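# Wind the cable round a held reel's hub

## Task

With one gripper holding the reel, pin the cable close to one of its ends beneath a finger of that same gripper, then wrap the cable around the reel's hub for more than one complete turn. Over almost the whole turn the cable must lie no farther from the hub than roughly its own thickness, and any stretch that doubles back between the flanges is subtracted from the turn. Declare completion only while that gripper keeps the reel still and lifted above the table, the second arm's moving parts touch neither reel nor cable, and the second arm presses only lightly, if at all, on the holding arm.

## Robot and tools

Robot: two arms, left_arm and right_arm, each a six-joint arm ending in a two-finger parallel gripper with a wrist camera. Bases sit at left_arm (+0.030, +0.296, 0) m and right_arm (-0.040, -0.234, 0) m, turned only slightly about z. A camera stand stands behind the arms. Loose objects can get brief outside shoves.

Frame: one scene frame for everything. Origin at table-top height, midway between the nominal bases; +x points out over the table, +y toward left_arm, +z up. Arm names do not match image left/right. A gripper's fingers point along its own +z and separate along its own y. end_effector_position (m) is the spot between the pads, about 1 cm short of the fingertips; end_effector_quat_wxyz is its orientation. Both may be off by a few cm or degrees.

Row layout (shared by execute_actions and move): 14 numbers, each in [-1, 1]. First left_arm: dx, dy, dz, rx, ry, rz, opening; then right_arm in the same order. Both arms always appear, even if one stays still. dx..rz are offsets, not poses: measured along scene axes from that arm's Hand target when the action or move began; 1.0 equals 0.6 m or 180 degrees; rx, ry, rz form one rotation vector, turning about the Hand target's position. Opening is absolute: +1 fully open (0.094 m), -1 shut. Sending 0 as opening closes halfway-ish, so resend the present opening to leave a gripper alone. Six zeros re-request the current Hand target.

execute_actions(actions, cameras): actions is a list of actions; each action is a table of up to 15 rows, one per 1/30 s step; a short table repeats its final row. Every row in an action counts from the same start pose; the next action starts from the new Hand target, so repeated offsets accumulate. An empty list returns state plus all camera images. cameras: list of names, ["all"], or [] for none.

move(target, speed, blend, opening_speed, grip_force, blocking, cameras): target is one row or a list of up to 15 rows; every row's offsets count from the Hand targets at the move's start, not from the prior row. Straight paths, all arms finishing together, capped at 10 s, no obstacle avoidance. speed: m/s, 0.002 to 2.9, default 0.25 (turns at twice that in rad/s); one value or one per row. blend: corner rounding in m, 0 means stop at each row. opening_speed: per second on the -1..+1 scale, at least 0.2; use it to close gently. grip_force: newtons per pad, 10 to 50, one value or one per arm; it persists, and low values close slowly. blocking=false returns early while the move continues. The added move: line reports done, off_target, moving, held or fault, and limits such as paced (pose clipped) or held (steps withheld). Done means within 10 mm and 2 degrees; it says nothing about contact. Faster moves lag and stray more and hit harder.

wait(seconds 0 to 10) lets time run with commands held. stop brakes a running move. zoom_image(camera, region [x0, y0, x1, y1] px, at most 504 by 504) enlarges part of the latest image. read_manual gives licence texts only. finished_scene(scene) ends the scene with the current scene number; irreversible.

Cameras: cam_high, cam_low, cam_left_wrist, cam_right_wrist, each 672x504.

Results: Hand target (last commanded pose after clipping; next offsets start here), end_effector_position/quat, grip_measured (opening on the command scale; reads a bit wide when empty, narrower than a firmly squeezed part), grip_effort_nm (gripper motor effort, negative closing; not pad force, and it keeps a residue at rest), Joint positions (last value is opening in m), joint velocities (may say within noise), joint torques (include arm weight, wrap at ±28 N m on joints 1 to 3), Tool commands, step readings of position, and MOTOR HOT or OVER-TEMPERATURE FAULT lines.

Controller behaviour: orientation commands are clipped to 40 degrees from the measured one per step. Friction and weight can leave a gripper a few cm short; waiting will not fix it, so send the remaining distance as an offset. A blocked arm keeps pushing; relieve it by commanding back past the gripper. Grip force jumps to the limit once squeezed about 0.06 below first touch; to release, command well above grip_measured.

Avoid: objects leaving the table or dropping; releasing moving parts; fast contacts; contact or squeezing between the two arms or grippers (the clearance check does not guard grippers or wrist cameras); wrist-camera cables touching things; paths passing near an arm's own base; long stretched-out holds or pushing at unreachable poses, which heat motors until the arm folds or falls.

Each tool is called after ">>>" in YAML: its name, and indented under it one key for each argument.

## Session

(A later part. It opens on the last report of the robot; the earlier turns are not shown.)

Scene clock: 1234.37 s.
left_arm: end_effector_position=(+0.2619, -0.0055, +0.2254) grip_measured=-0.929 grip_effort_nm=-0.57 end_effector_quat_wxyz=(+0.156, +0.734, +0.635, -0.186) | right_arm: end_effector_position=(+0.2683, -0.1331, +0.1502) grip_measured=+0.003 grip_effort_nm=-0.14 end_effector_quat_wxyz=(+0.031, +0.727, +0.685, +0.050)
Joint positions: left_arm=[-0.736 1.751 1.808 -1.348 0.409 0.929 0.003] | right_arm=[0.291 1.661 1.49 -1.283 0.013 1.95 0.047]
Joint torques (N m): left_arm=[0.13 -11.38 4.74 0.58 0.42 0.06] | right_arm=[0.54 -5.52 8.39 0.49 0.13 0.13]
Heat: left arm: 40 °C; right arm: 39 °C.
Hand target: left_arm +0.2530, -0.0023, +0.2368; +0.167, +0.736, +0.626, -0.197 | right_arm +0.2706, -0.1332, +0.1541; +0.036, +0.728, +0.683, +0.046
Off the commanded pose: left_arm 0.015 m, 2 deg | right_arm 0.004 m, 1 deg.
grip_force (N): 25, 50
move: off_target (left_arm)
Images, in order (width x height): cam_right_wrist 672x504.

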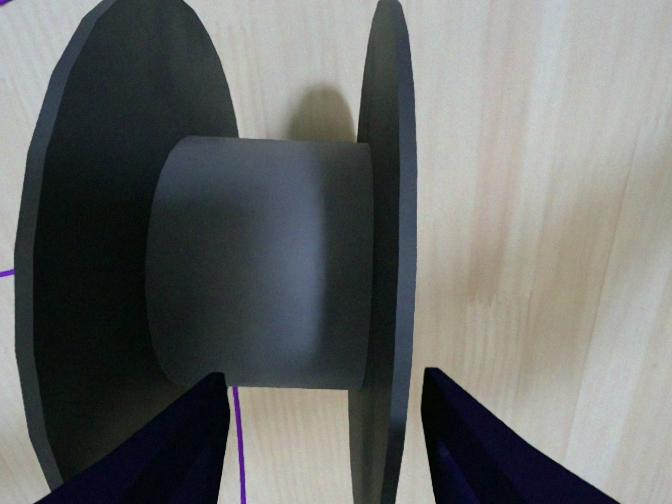

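>>> move:
  target: [0,0,0,0,0,0,-1, -0.004,0,-0.03,0,0,0,0.0]
  speed: 0.04
  cameras: ["cam_right_wrist", "cam_left_wrist"]

Scene clock: 1254.43 s.
left_arm: end_effector_position=(+0.2619, -0.0055, +0.2254) grip_measured=-0.929 grip_effort_nm=-0.58 end_effector_quat_wxyz=(+0.156, +0.734, +0.635, -0.186) | right_arm: end_effector_position=(+0.2745, -0.1312, +0.1416) grip_measured=+0.003 grip_effort_nm=-0.15 end_effector_quat_wxyz=(+0.036, +0.727, +0.683, +0.061)
Joint positions: left_arm=[-0.736 1.751 1.808 -1.348 0.409 0.929 0.003] | right_arm=[0.291 1.661 1.453 -1.222 0.014 1.953 0.047]
Joint torques (N m): left_arm=[0.14 -11.4 4.72 0.57 0.42 0.06] | right_arm=[0.76 -6.45 4.77 0.65 0.13 0.11]
Heat: left arm: 40 °C; right arm: 37 °C.
Hand target: left_arm +0.2530, -0.0023, +0.2368; +0.167, +0.736, +0.626, -0.197 | right_arm +0.2682, -0.1332, +0.1361; +0.036, +0.728, +0.683, +0.046
Off the commanded pose: left_arm 0.015 m, 2 deg | right_arm 0.009 m, 2 deg.
grip_force (N): 25, 50
move: off_target (left_arm)
Images, in order (width x height): cam_left_wrist 672x504, cam_right_wrist 672x504.

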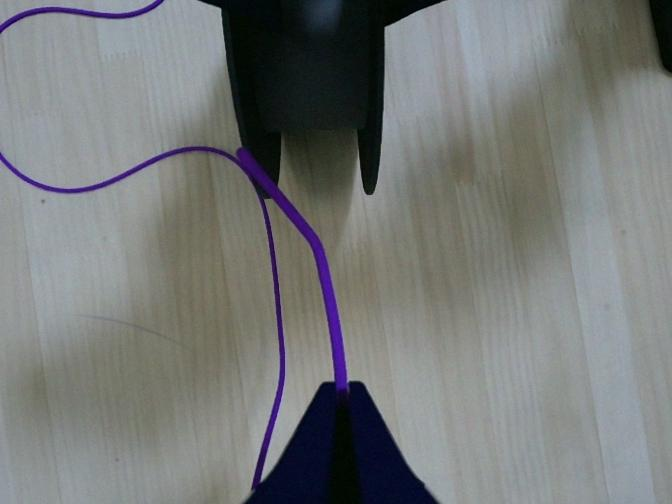

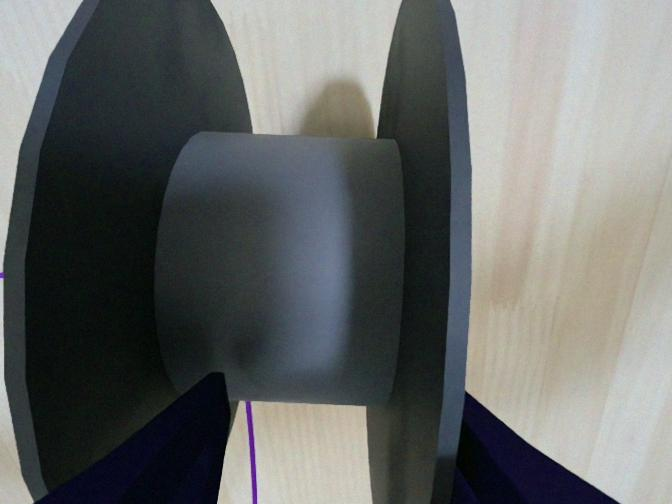

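>>> move:
  target:
    - [0,0,0,0,0,0,-1, -0.022,0,0.0,0,0,0,0.0]
    - [0,0,0,0,0,0,-1, -0.022,0,-0.014,0,0,0,0.0]
  speed: 0.04
  cameras: ["cam_right_wrist"]

Scene clock: 1268.60 s.
left_arm: end_effector_position=(+0.2619, -0.0055, +0.2254) grip_measured=-0.929 grip_effort_nm=-0.57 end_effector_quat_wxyz=(+0.156, +0.734, +0.635, -0.186) | right_arm: end_effector_position=(+0.2634, -0.1302, +0.1340) grip_measured=+0.003 grip_effort_nm=-0.14 end_effector_quat_wxyz=(+0.037, +0.727, +0.683, +0.061)
Joint positions: left_arm=[-0.736 1.751 1.808 -1.348 0.409 0.929 0.003] | right_arm=[0.307 1.621 1.38 -1.188 0.018 1.968 0.047]
Joint torques (N m): left_arm=[0.12 -11.37 4.74 0.58 0.42 0.06] | right_arm=[0.59 -6.65 4.1 0.67 0.13 0.11]
Heat: left arm: 40 °C; right arm: 36 °C.
Hand target: left_arm +0.2530, -0.0023, +0.2368; +0.167, +0.736, +0.626, -0.197 | right_arm +0.2550, -0.1333, +0.1276; +0.036, +0.728, +0.683, +0.046
Off the commanded pose: left_arm 0.015 m, 2 deg | right_arm 0.011 m, 2 deg.
grip_force (N): 25, 50
move: off_target (left_arm, right_arm)
Images, in order (width x height): cam_right_wrist 672x504.

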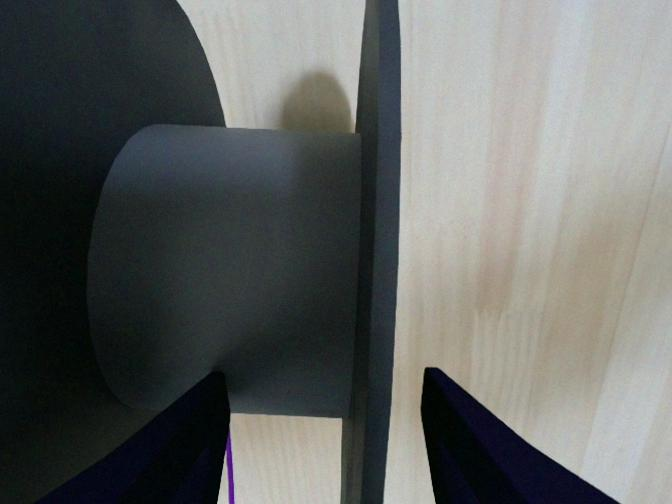

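>>> move:
  target: [0,0,0,0,0,0,-1, 0.0,0,-0.012,0,0,0,0.0]
  speed: 0.03
  cameras: ["cam_right_wrist"]

Scene clock: 1277.67 s.
left_arm: end_effector_position=(+0.2619, -0.0055, +0.2254) grip_measured=-0.929 grip_effort_nm=-0.57 end_effector_quat_wxyz=(+0.156, +0.734, +0.635, -0.186) | right_arm: end_effector_position=(+0.2634, -0.1302, +0.1335) grip_measured=+0.003 grip_effort_nm=-0.14 end_effector_quat_wxyz=(+0.040, +0.726, +0.683, +0.068)
Joint positions: left_arm=[-0.736 1.751 1.808 -1.348 0.409 0.929 0.003] | right_arm=[0.307 1.607 1.361 -1.168 0.018 1.968 0.047]
Joint torques (N m): left_arm=[0.14 -11.37 4.72 0.57 0.41 0.06] | right_arm=[0.62 -5.39 3.49 0.79 0.12 0.12]
Heat: left arm: 40 °C; right arm: 35 °C.
Hand target: left_arm +0.2530, -0.0023, +0.2368; +0.167, +0.736, +0.626, -0.197 | right_arm +0.2550, -0.1333, +0.1205; +0.036, +0.728, +0.683, +0.046
Off the commanded pose: left_arm 0.015 m, 2 deg | right_arm 0.016 m, 3 deg.
grip_force (N): 25, 50
move: off_target (left_arm, right_arm)
Images, in order (width x height): cam_right_wrist 672x504.

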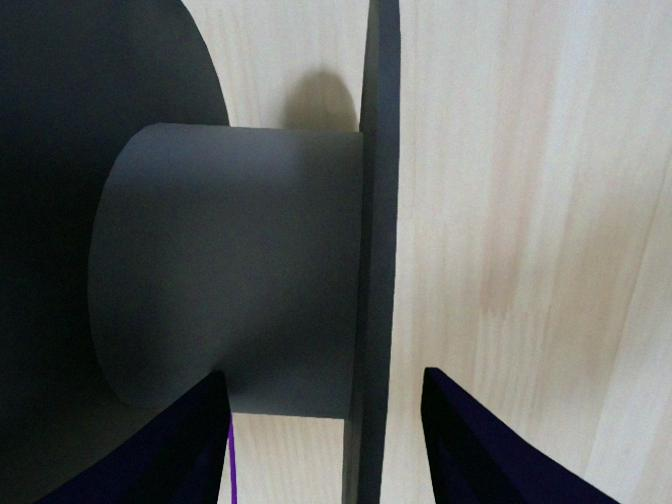

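>>> move:
  target: [0,0.017,-0.08,-0.278,0.041,0,-1, 0,0,0,0,0,0,0.0]
  speed: 0.15
  cameras: ["cam_left_wrist", "cam_right_wrist", "cam_low", "cam_high"]

>>> zoom_image:
  camera: "cam_low"
  region: [210, 200, 350, 340]

Scene clock: 1377.63 s.
left_arm: end_effector_position=(+0.2579, +0.0057, +0.1831) grip_measured=-0.929 grip_effort_nm=-0.57 end_effector_quat_wxyz=(+0.415, +0.579, +0.507, -0.485) | right_arm: end_effector_position=(+0.2634, -0.1302, +0.1335) grip_measured=+0.003 grip_effort_nm=-0.14 end_effector_quat_wxyz=(+0.040, +0.726, +0.683, +0.068)
Joint positions: left_arm=[-0.437 1.5 0.735 0.175 1.232 0.552 0.003] | right_arm=[0.307 1.607 1.361 -1.168 0.018 1.968 0.047]
Joint torques (N m): left_arm=[0.29 -7.43 4.86 1.32 0.48 0] | right_arm=[0.57 -5.42 3.48 0.81 0.12 0.11]
Heat: left arm: 40 °C; right arm: 32 °C.
Hand target: left_arm +0.2530, +0.0079, +0.1887; +0.423, +0.582, +0.494, -0.488 | right_arm +0.2550, -0.1333, +0.1205; +0.036, +0.728, +0.683, +0.046
Off the commanded pose: left_arm 0.008 m, 2 deg | right_arm 0.016 m, 3 deg.
grip_force (N): 25, 50
move: off_target (right_arm)

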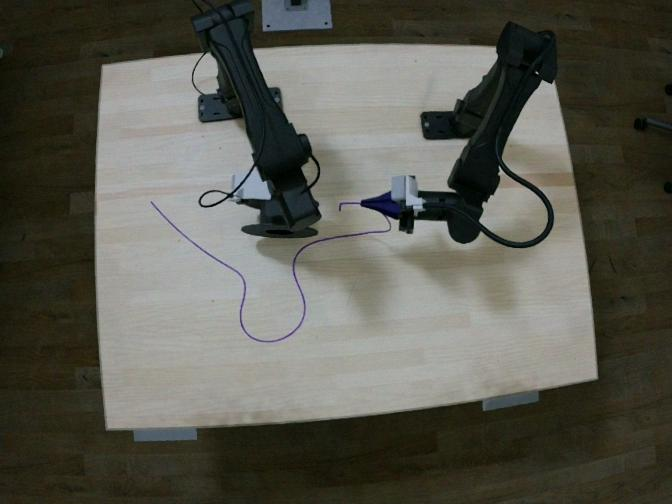

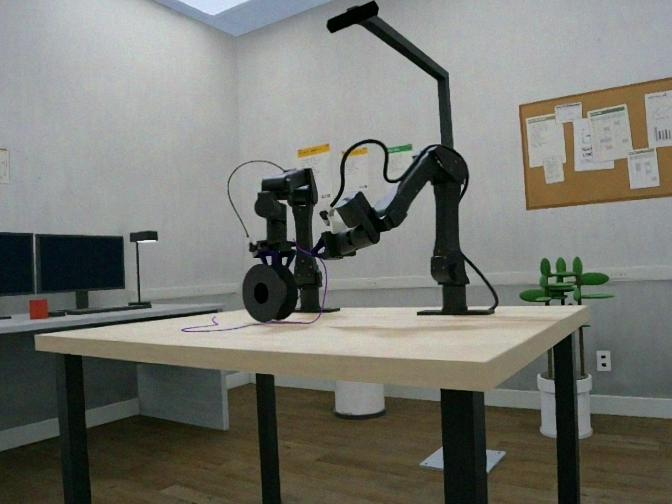

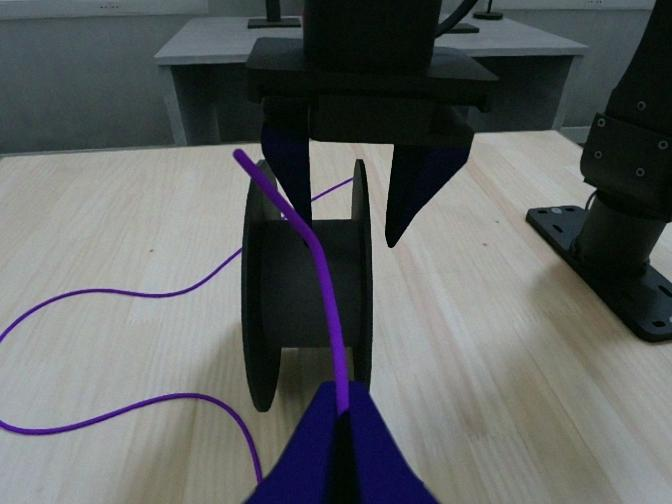

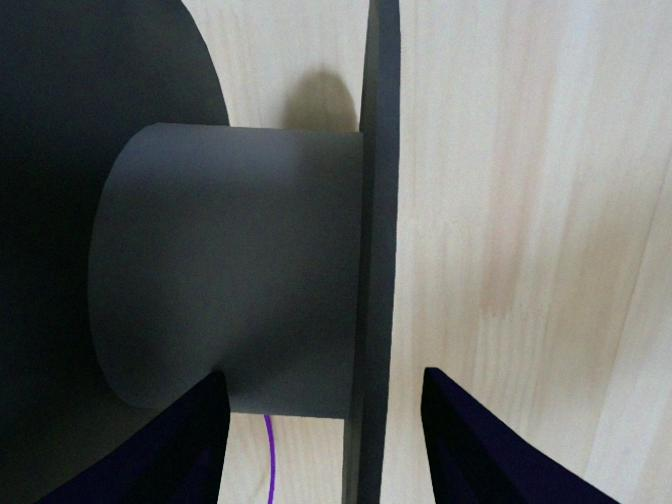

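Scaled by 3.600.

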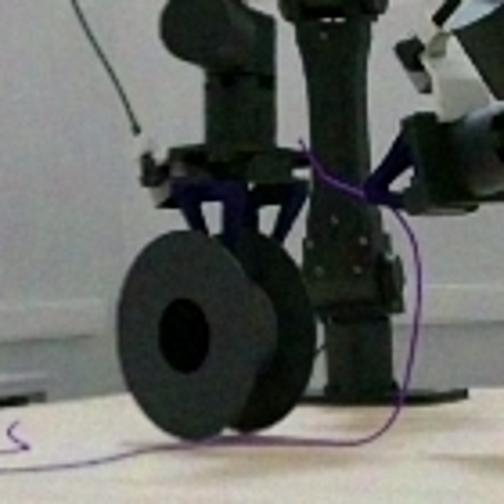

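>>> move:
  target: [-0.008,-0.136,-0.064,0,0,-0.111,-1, 0,0,0,0,0,0,0.0]
  speed: 0.1
  cameras: ["cam_left_wrist", "cam_right_wrist", "cam_low"]

>>> zoom_image:
  camera: "cam_low"
  region: [210, 200, 350, 340]

Scene clock: 1444.80 s.
left_arm: end_effector_position=(+0.2486, -0.0703, +0.1493) grip_measured=-0.929 grip_effort_nm=-0.58 end_effector_quat_wxyz=(+0.337, +0.657, +0.399, -0.544) | right_arm: end_effector_position=(+0.2634, -0.1302, +0.1335) grip_measured=+0.003 grip_effort_nm=-0.13 end_effector_quat_wxyz=(+0.040, +0.726, +0.683, +0.068)
Joint positions: left_arm=[-0.619 1.902 1.12 -0.142 1.341 0.92 0.003] | right_arm=[0.307 1.607 1.361 -1.168 0.018 1.968 0.047]
Joint torques (N m): left_arm=[-0.47 -7.21 8.02 0.75 0.67 0.12] | right_arm=[0.61 -5.41 3.49 0.79 0.13 0.12]
Heat: left arm: 35 °C; right arm: 32 °C.
Hand target: left_arm +0.2482, -0.0738, +0.1503; +0.331, +0.659, +0.385, -0.554 | right_arm +0.2550, -0.1333, +0.1205; +0.036, +0.728, +0.683, +0.046
Off the commanded pose: left_arm 0.004 m, 2 deg | right_arm 0.016 m, 3 deg.
grip_force (N): 25, 50
move: off_target (right_arm)
Images, in order (width x height): cam_low 672x504, cam_left_wrist 672x504, cam_right_wrist 672x504.

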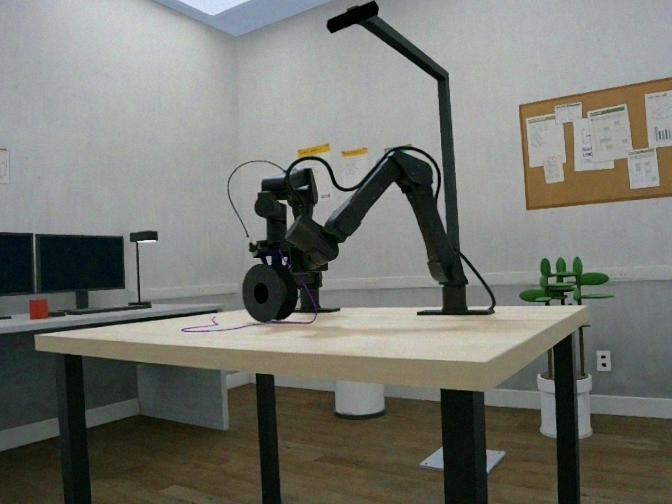

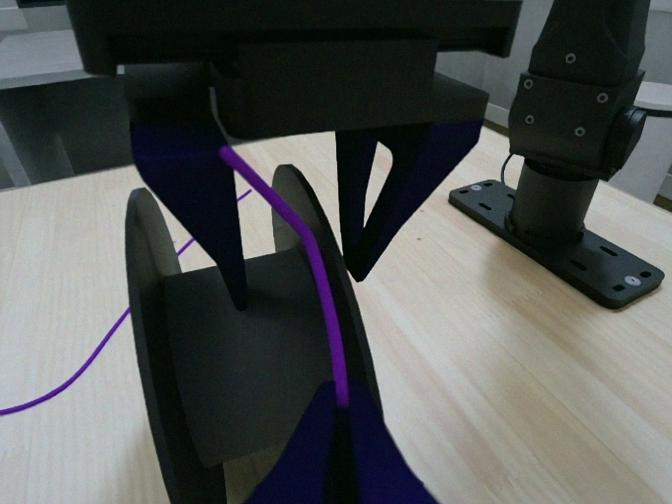

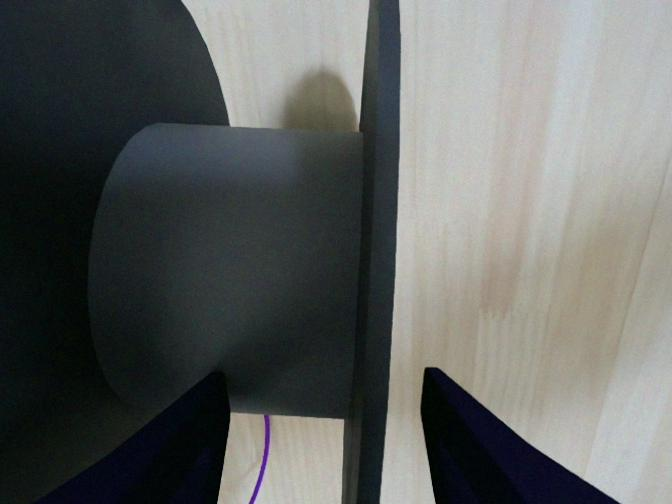

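Scaled by 3.600.

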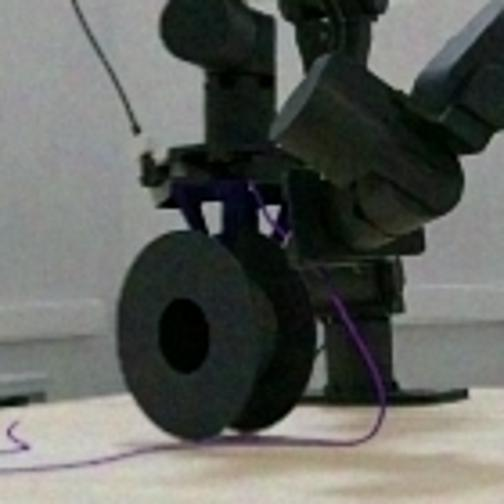

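>>> move:
  target:
    - [-0.002,-0.01,-0.01,0,0,-0.017,-1, 0,0,0,0,0,0,0.0]
    - [-0.0143,-0.0768,-0.026,0,0,-0.017,-1, 0,0,0,0,0,0,0.0]
  speed: 0.06
  blend: [0.005, 0]
  cameras: ["cam_left_wrist", "cam_right_wrist"]

Scene clock: 1486.27 s.
left_arm: end_effector_position=(+0.2400, -0.1170, +0.1415) grip_measured=-0.929 grip_effort_nm=-0.57 end_effector_quat_wxyz=(+0.319, +0.669, +0.371, -0.560) | right_arm: end_effector_position=(+0.2634, -0.1302, +0.1335) grip_measured=+0.003 grip_effort_nm=-0.14 end_effector_quat_wxyz=(+0.040, +0.726, +0.683, +0.068)
Joint positions: left_arm=[-0.723 2.027 1.233 -0.011 1.332 0.803 0.003] | right_arm=[0.307 1.607 1.361 -1.168 0.018 1.968 0.047]
Joint torques (N m): left_arm=[-0.47 -8.53 6.12 1.18 0.41 -0.05] | right_arm=[0.68 -5.38 3.52 0.8 0.12 0.11]
Heat: left arm: 36 °C; right arm: 31 °C.
Hand target: left_arm +0.2396, -0.1199, +0.1348; +0.317, +0.669, +0.367, -0.563 | right_arm +0.2550, -0.1333, +0.1205; +0.036, +0.728, +0.683, +0.046
Off the commanded pose: left_arm 0.007 m, 1 deg | right_arm 0.016 m, 3 deg.
grip_force (N): 25, 50
move: off_target (right_arm)
Images, in order (width x height): cam_left_wrist 672x504, cam_right_wrist 672x504.

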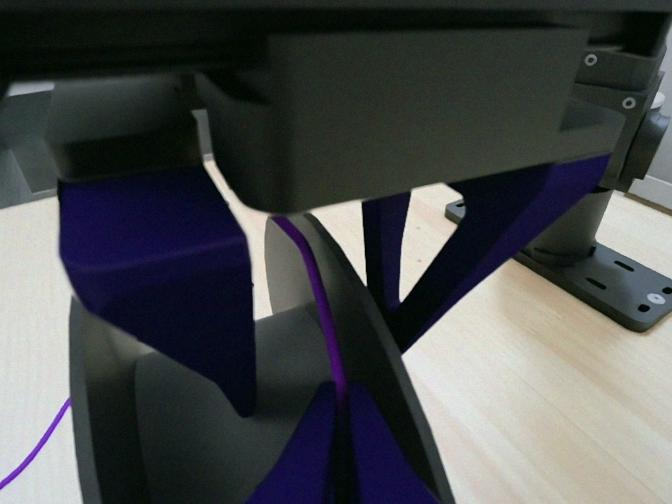

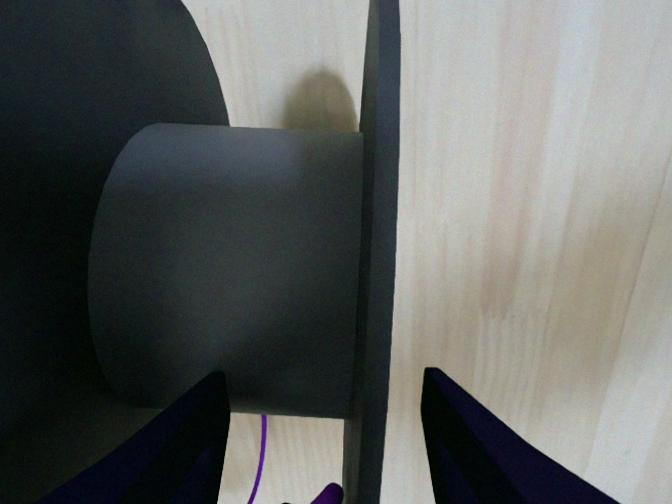

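>>> move:
  target: [0,0,-0.026,0,0,0,-1, 0,0,0,0,0,0,0.0]
  speed: 0.04
  cameras: ["cam_left_wrist", "cam_right_wrist"]

Scene clock: 1503.40 s.
left_arm: end_effector_position=(+0.2437, -0.1202, +0.1333) grip_measured=-0.929 grip_effort_nm=-0.57 end_effector_quat_wxyz=(+0.327, +0.672, +0.364, -0.556) | right_arm: end_effector_position=(+0.2634, -0.1302, +0.1335) grip_measured=+0.003 grip_effort_nm=-0.14 end_effector_quat_wxyz=(+0.040, +0.726, +0.683, +0.068)
Joint positions: left_arm=[-0.723 2.057 1.233 0.042 1.332 0.803 0.003] | right_arm=[0.307 1.607 1.361 -1.168 0.018 1.968 0.047]
Joint torques (N m): left_arm=[-0.47 -8.49 4.37 1.13 0.41 -0.01] | right_arm=[0.58 -5.39 3.45 0.78 0.14 0.11]
Heat: left arm: 35 °C; right arm: 31 °C.
Hand target: left_arm +0.2396, -0.1199, +0.1192; +0.317, +0.669, +0.367, -0.563 | right_arm +0.2550, -0.1333, +0.1205; +0.036, +0.728, +0.683, +0.046
Off the commanded pose: left_arm 0.015 m, 2 deg | right_arm 0.016 m, 3 deg.
grip_force (N): 25, 50
move: off_target (left_arm, right_arm)
Images, in order (width x height): cam_left_wrist 672x504, cam_right_wrist 672x504.

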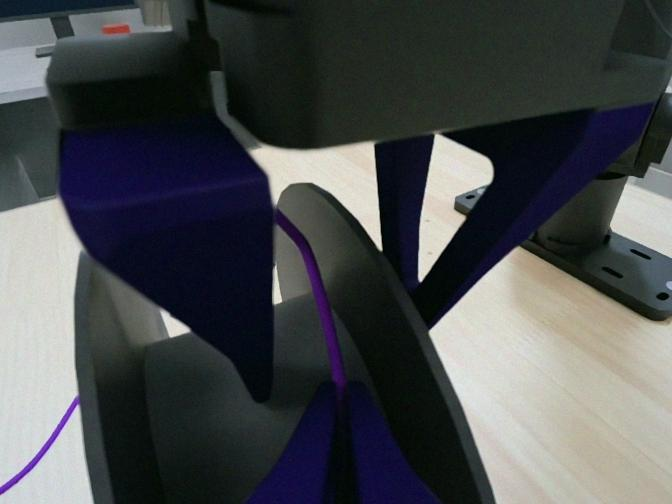

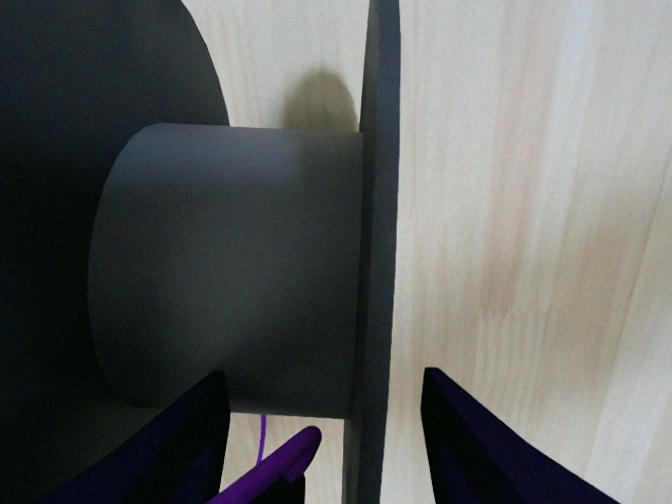

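>>> move:
  target: [-0.006,0,-0.016,0,0,0,-1, 0,0,0,0,0,0,0.0]
  speed: 0.04
  cameras: ["cam_left_wrist", "cam_right_wrist"]

Scene clock: 1524.40 s.
left_arm: end_effector_position=(+0.2402, -0.1198, +0.1231) grip_measured=-0.929 grip_effort_nm=-0.58 end_effector_quat_wxyz=(+0.326, +0.671, +0.364, -0.557) | right_arm: end_effector_position=(+0.2634, -0.1302, +0.1335) grip_measured=+0.003 grip_effort_nm=-0.13 end_effector_quat_wxyz=(+0.040, +0.726, +0.683, +0.068)
Joint positions: left_arm=[-0.728 2.07 1.201 0.1 1.329 0.787 0.003] | right_arm=[0.307 1.607 1.361 -1.168 0.018 1.968 0.047]
Joint torques (N m): left_arm=[-0.55 -8.43 4.45 1.13 0.39 0.02] | right_arm=[0.59 -5.42 3.48 0.79 0.13 0.12]
Heat: left arm: 34 °C; right arm: 31 °C.
Hand target: left_arm +0.2360, -0.1198, +0.1096; +0.317, +0.669, +0.367, -0.563 | right_arm +0.2550, -0.1333, +0.1205; +0.036, +0.728, +0.683, +0.046
Off the commanded pose: left_arm 0.014 m, 1 deg | right_arm 0.016 m, 3 deg.
grip_force (N): 25, 50
move: off_target (left_arm, right_arm)
Images, in order (width x height): cam_left_wrist 672x504, cam_right_wrist 672x504.

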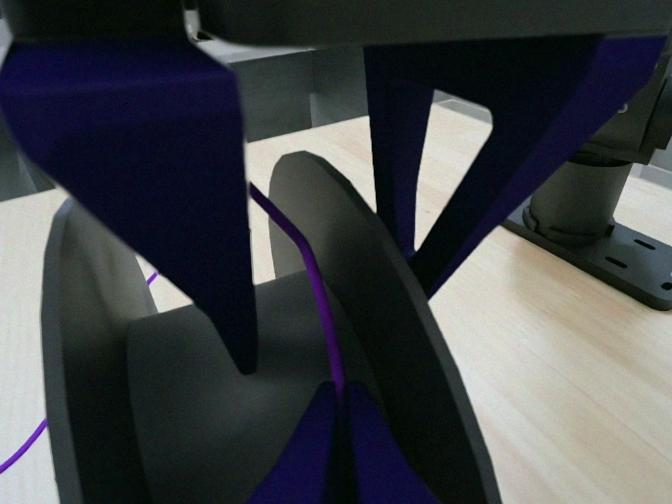

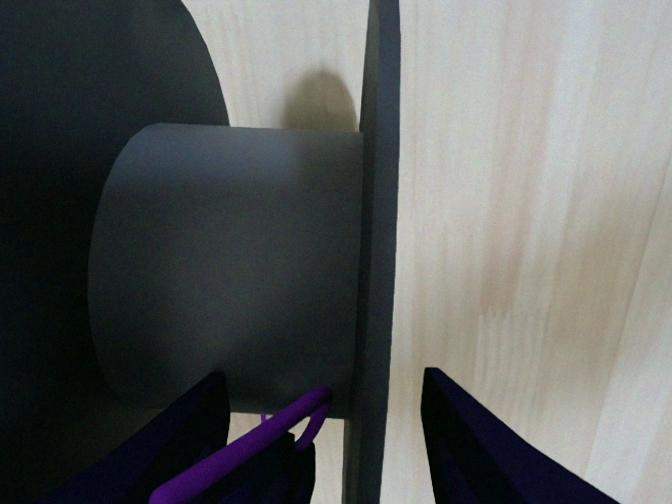

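>>> move:
  target: [0,0,0,0,0,0,-1, -0.016,0,0,0,0,0,-0.2]
  speed: 0.04
  opening_speed: 0.3
  cameras: ["cam_left_wrist", "cam_right_wrist"]

Scene clock: 1536.57 s.
left_arm: end_effector_position=(+0.2405, -0.1201, +0.1236) grip_measured=-0.929 grip_effort_nm=-0.57 end_effector_quat_wxyz=(+0.327, +0.671, +0.364, -0.557) | right_arm: end_effector_position=(+0.2665, -0.1274, +0.1340) grip_measured=-0.197 grip_effort_nm=-0.16 end_effector_quat_wxyz=(+0.052, +0.725, +0.681, +0.085)
Joint positions: left_arm=[-0.728 2.07 1.201 0.106 1.329 0.784 0.003] | right_arm=[0.317 1.582 1.33 -1.12 0.028 1.978 0.038]
Joint torques (N m): left_arm=[-0.55 -8.47 4.33 1.15 0.38 -0.04] | right_arm=[0.64 -5.79 3.51 0.35 0.06 0.13]
Heat: left arm: 33 °C; right arm: 31 °C.
Hand target: left_arm +0.2360, -0.1199, +0.1096; +0.317, +0.669, +0.367, -0.563 | right_arm +0.2454, -0.1332, +0.1204; +0.036, +0.728, +0.683, +0.046
Off the commanded pose: left_arm 0.015 m, 2 deg | right_arm 0.026 m, 5 deg.
grip_force (N): 25, 50
move: off_target (left_arm, right_arm)
Images, in order (width x height): cam_left_wrist 672x504, cam_right_wrist 672x504.

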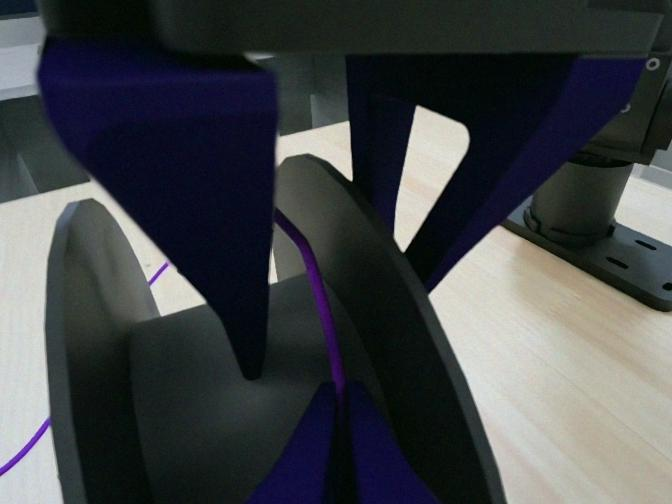

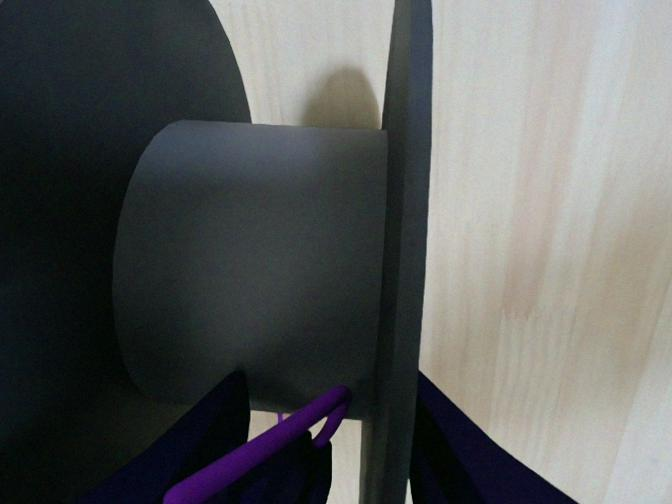

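>>> move:
  target: [0,0,0,0,0,0,-1, 0.006,0,0.032,0,0,0,-0.2]
  speed: 0.04
  cameras: ["cam_left_wrist", "cam_right_wrist"]

Scene clock: 1544.30 s.
left_arm: end_effector_position=(+0.2405, -0.1201, +0.1236) grip_measured=-0.929 grip_effort_nm=-0.57 end_effector_quat_wxyz=(+0.327, +0.671, +0.364, -0.557) | right_arm: end_effector_position=(+0.2526, -0.1325, +0.1358) grip_measured=-0.197 grip_effort_nm=-0.15 end_effector_quat_wxyz=(+0.041, +0.727, +0.683, +0.058)
Joint positions: left_arm=[-0.728 2.07 1.201 0.106 1.329 0.784 0.003] | right_arm=[0.317 1.582 1.347 -1.197 0.028 1.978 0.038]
Joint torques (N m): left_arm=[-0.57 -8.44 4.31 1.16 0.39 -0.02] | right_arm=[0.34 -5.08 8.5 0.27 0.06 0.09]
Heat: left arm: 33 °C; right arm: 31 °C.
Hand target: left_arm +0.2360, -0.1199, +0.1096; +0.317, +0.669, +0.367, -0.563 | right_arm +0.2491, -0.1333, +0.1396; +0.037, +0.728, +0.683, +0.046
Off the commanded pose: left_arm 0.015 m, 2 deg | right_arm 0.005 m, 1 deg.
grip_force (N): 25, 50
move: off_target (left_arm)
Images, in order (width x height): cam_left_wrist 672x504, cam_right_wrist 672x504.

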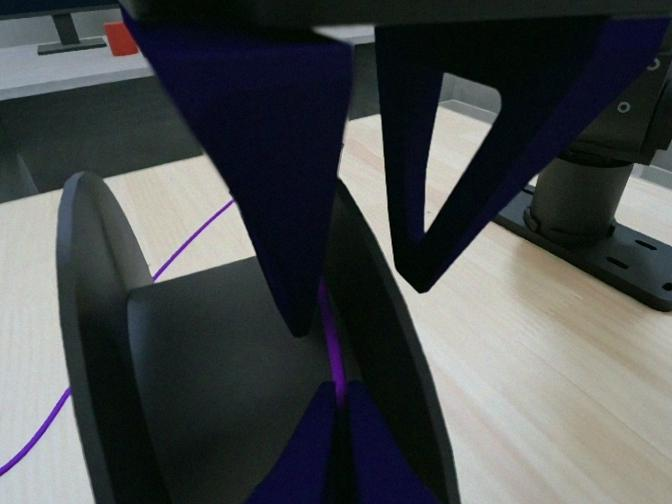

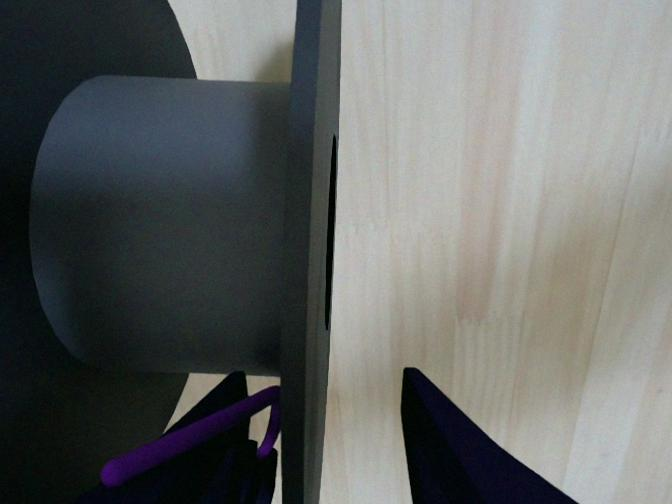

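>>> move:
  target: [0,0,-0.015,0,0,0,-1, 0.008,0,-0.0183,0,0,0,-0.2]
  speed: 0.04
  cameras: ["cam_left_wrist", "cam_right_wrist"]

Scene clock: 1569.33 s.
left_arm: end_effector_position=(+0.2404, -0.1200, +0.1140) grip_measured=-0.929 grip_effort_nm=-0.57 end_effector_quat_wxyz=(+0.326, +0.671, +0.365, -0.557) | right_arm: end_effector_position=(+0.2548, -0.1317, +0.1312) grip_measured=-0.197 grip_effort_nm=-0.14 end_effector_quat_wxyz=(+0.039, +0.727, +0.683, +0.054)
Joint positions: left_arm=[-0.728 2.092 1.191 0.134 1.328 0.784 0.003] | right_arm=[0.317 1.599 1.347 -1.189 0.028 1.978 0.038]
Joint torques (N m): left_arm=[-0.55 -8.49 4.4 1.15 0.39 0] | right_arm=[-0.24 -5.09 6.48 0.62 0.03 0.03]
Heat: left arm: 33 °C; right arm: 35 °C.
Hand target: left_arm +0.2360, -0.1199, +0.1006; +0.317, +0.669, +0.367, -0.563 | right_arm +0.2538, -0.1333, +0.1287; +0.037, +0.728, +0.683, +0.046
Off the commanded pose: left_arm 0.014 m, 1 deg | right_arm 0.003 m, 1 deg.
grip_force (N): 25, 50
move: off_target (left_arm)
Images, in order (width x height): cam_left_wrist 672x504, cam_right_wrist 672x504.

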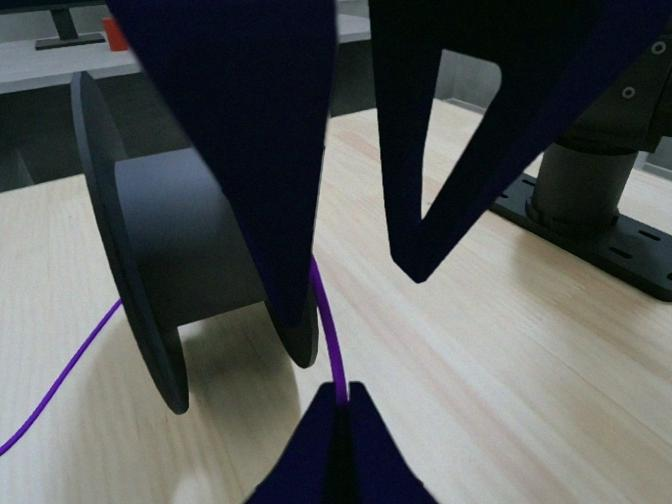

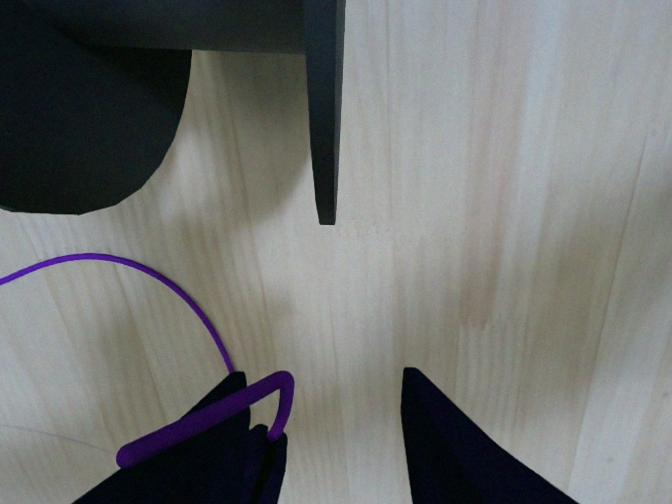

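>>> wait:
  seconds: 0.3
  cameras: ["cam_high", "cam_right_wrist", "cam_low"]

Scene clock: 1572.30 s.
left_arm: end_effector_position=(+0.2405, -0.1200, +0.1140) grip_measured=-0.929 grip_effort_nm=-0.57 end_effector_quat_wxyz=(+0.326, +0.671, +0.365, -0.557) | right_arm: end_effector_position=(+0.2548, -0.1317, +0.1312) grip_measured=-0.197 grip_effort_nm=-0.15 end_effector_quat_wxyz=(+0.039, +0.727, +0.683, +0.054)
Joint positions: left_arm=[-0.728 2.092 1.191 0.134 1.328 0.784 0.003] | right_arm=[0.317 1.599 1.347 -1.189 0.028 1.978 0.038]
Joint torques (N m): left_arm=[-0.55 -8.49 4.4 1.16 0.39 0.01] | right_arm=[-0.23 -5.14 6.45 0.64 0.03 0.03]
Heat: left arm: 33 °C; right arm: 35 °C.
Hand target: left_arm +0.2360, -0.1199, +0.1006; +0.317, +0.669, +0.367, -0.563 | right_arm +0.2538, -0.1333, +0.1287; +0.037, +0.728, +0.683, +0.046
Tool commands: left_gripper/opening=-1.0 right_gripper/opening=-0.2
Off the commanded pose: left_arm 0.014 m, 1 deg | right_arm 0.003 m, 1 deg.
grip_force (N): 25, 50
wait: 0.30 s; at rest from the start
Images, in order (width x height): cam_high 672x504, cam_low 672x504, cam_right_wrist 672x504.

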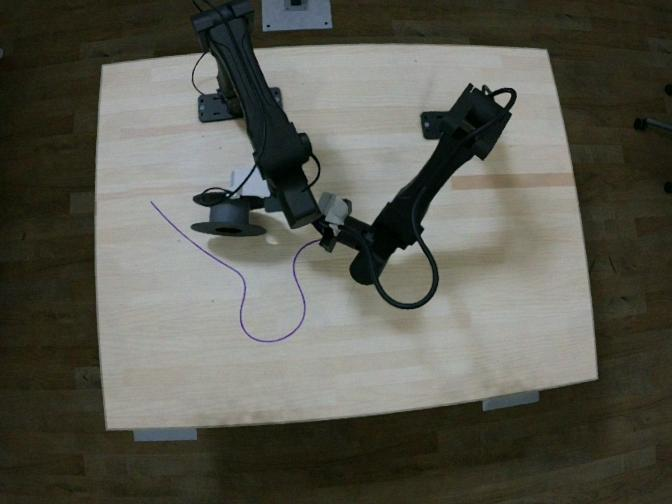

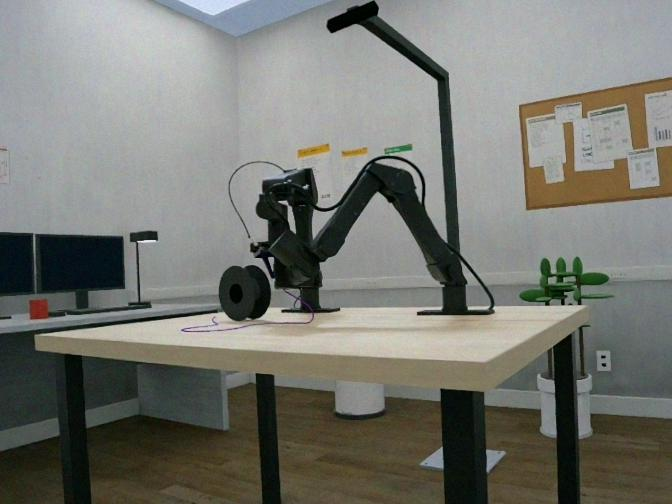

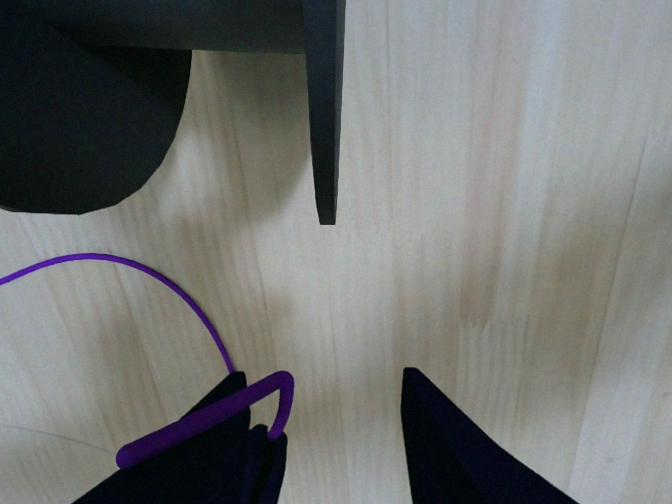

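>>> move:
  target:
    - [0,0,0,0,0,0,-1, 0,0,0.12,0,0,0,-0.2]
    - [0.02,0.12,0.09,0,0,0,-1, 0,0,0.12,0,0,0,-0.2]
  speed: 0.1
  cameras: ["cam_left_wrist", "cam_right_wrist", "cam_high", "cam_low"]

Scene clock: 1657.30 s.
left_arm: end_effector_position=(+0.2435, -0.0454, +0.1536) grip_measured=-0.929 grip_effort_nm=-0.57 end_effector_quat_wxyz=(+0.315, +0.673, +0.375, -0.554) | right_arm: end_effector_position=(+0.2585, -0.1304, +0.1987) grip_measured=-0.197 grip_effort_nm=-0.14 end_effector_quat_wxyz=(+0.042, +0.727, +0.683, +0.060)
Joint positions: left_arm=[-0.567 1.98 1.318 -0.843 1.382 1.513 0.003] | right_arm=[0.317 1.633 1.652 -1.446 0.028 1.978 0.038]
Joint torques (N m): left_arm=[0.24 -7.6 7.6 0.17 0.71 0.09] | right_arm=[-0.23 -5.24 7.88 0.28 0.04 0.02]
Heat: left arm: 32 °C; right arm: 34 °C.
Hand target: left_arm +0.2480, -0.0479, +0.1547; +0.317, +0.669, +0.367, -0.563 | right_arm +0.2538, -0.1333, +0.2006; +0.037, +0.728, +0.683, +0.046
Off the commanded pose: left_arm 0.005 m, 1 deg | right_arm 0.006 m, 2 deg.
grip_force (N): 25, 50
move: done

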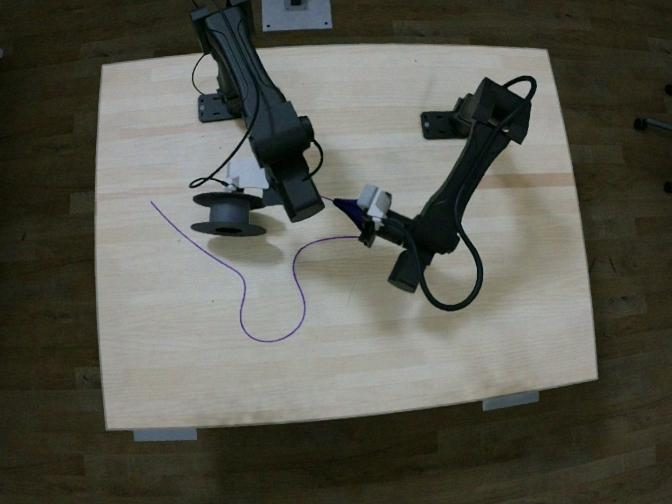

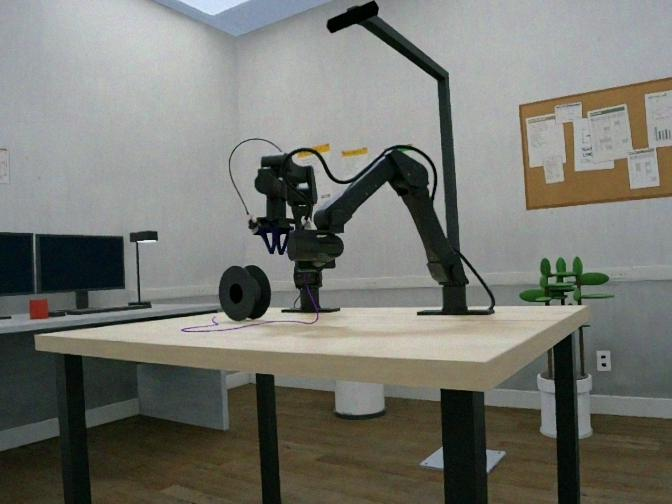

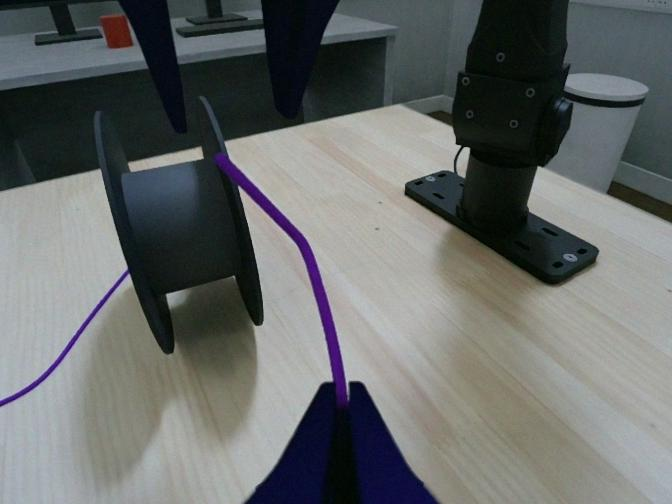

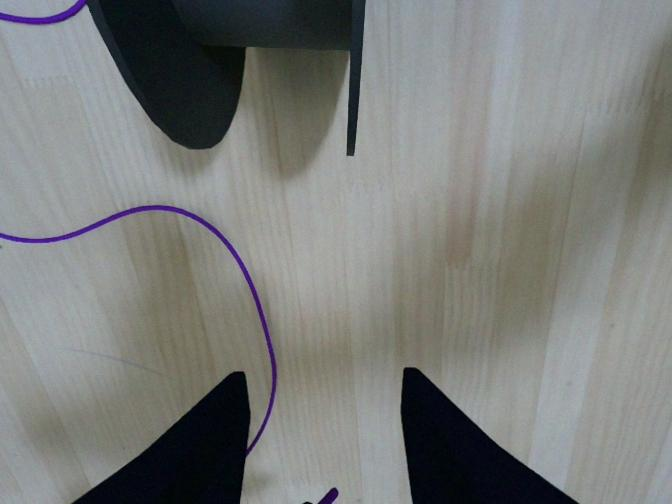

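>>> move:
  target: [0.01,0.1,0.0,0,0,0,-1, -0.021,-0.199,0.0,0,0,0,-0.2]
  speed: 0.12
  cameras: ["cam_right_wrist", "cam_low"]

Scene clock: 1676.60 s.
left_arm: end_effector_position=(+0.2496, +0.0135, +0.1529) grip_measured=-0.929 grip_effort_nm=-0.57 end_effector_quat_wxyz=(+0.316, +0.673, +0.392, -0.542) | right_arm: end_effector_position=(+0.2561, -0.2533, +0.2025) grip_measured=-0.197 grip_effort_nm=-0.14 end_effector_quat_wxyz=(+0.052, +0.729, +0.680, +0.059)
Joint positions: left_arm=[-0.41 2.021 1.36 -1.392 1.328 2.064 0.003] | right_arm=[-0.108 1.552 1.583 -1.446 -0.016 1.563 0.038]
Joint torques (N m): left_arm=[0.2 -8.03 6.13 -0.48 0.57 0.14] | right_arm=[-0.35 -6.74 4.62 0.35 -0.02 -0.06]
Heat: left arm: 33 °C; right arm: 33 °C.
Hand target: left_arm +0.2540, +0.0121, +0.1546; +0.317, +0.669, +0.367, -0.563 | right_arm +0.2412, -0.2527, +0.2007; +0.037, +0.728, +0.683, +0.046
Off the commanded pose: left_arm 0.005 m, 4 deg | right_arm 0.015 m, 2 deg.
joint sent to its limit (left arm) — joint 6 (wrist roll), upper limit. The joint targets are off in orientation, not in position.
grip_force (N): 25, 50
move: off_target (left_arm, right_arm)
Images, in order (width x height): cam_low 672x504, cam_right_wrist 672x504.

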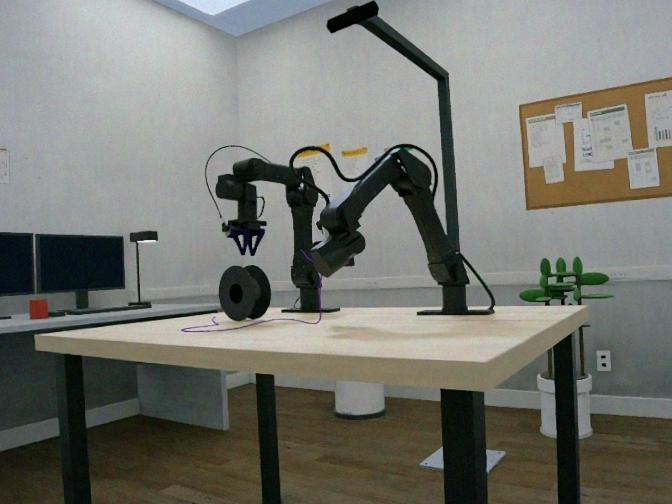

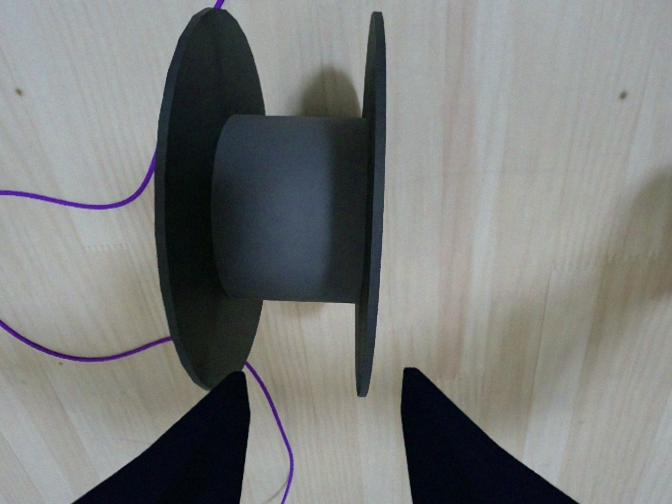

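>>> move:
  target:
    - [0,0,0,0,0,0,-1, -0.0153,-0.005,-0.03,0,0,0,-0.2]
    - [0,0,0,0,0,0,-1, -0.0153,-0.005,-0.1,0,0,0,-0.2]
  speed: 0.08
  cameras: ["cam_right_wrist"]

Scene clock: 1695.53 s.
left_arm: end_effector_position=(+0.2495, +0.0136, +0.1529) grip_measured=-0.929 grip_effort_nm=-0.58 end_effector_quat_wxyz=(+0.316, +0.673, +0.392, -0.542) | right_arm: end_effector_position=(+0.2386, -0.2547, +0.1409) grip_measured=-0.197 grip_effort_nm=-0.14 end_effector_quat_wxyz=(+0.039, +0.728, +0.683, +0.047)
Joint positions: left_arm=[-0.41 2.021 1.36 -1.392 1.327 2.065 0.003] | right_arm=[-0.119 1.485 1.276 -1.242 -0.018 1.547 0.038]
Joint torques (N m): left_arm=[0.2 -8.03 6.15 -0.44 0.58 0.12] | right_arm=[-0.7 -6.54 4.82 0.6 -0.02 -0.07]
Heat: left arm: 34 °C; right arm: 33 °C.
Hand target: left_arm +0.2540, +0.0121, +0.1545; +0.317, +0.669, +0.367, -0.563 | right_arm +0.2319, -0.2557, +0.1406; +0.036, +0.728, +0.683, +0.046
Off the commanded pose: left_arm 0.005 m, 4 deg | right_arm 0.007 m, 0 deg.
joint sent to its limit (left arm) — joint 6 (wrist roll), upper limit. The joint targets are off in orientation, not in position.
grip_force (N): 25, 50
move: off_target (left_arm)
Images, in order (width x height): cam_right_wrist 672x504.

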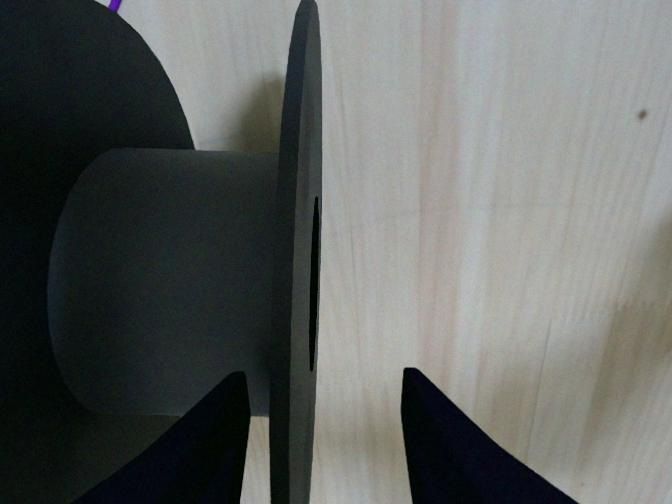

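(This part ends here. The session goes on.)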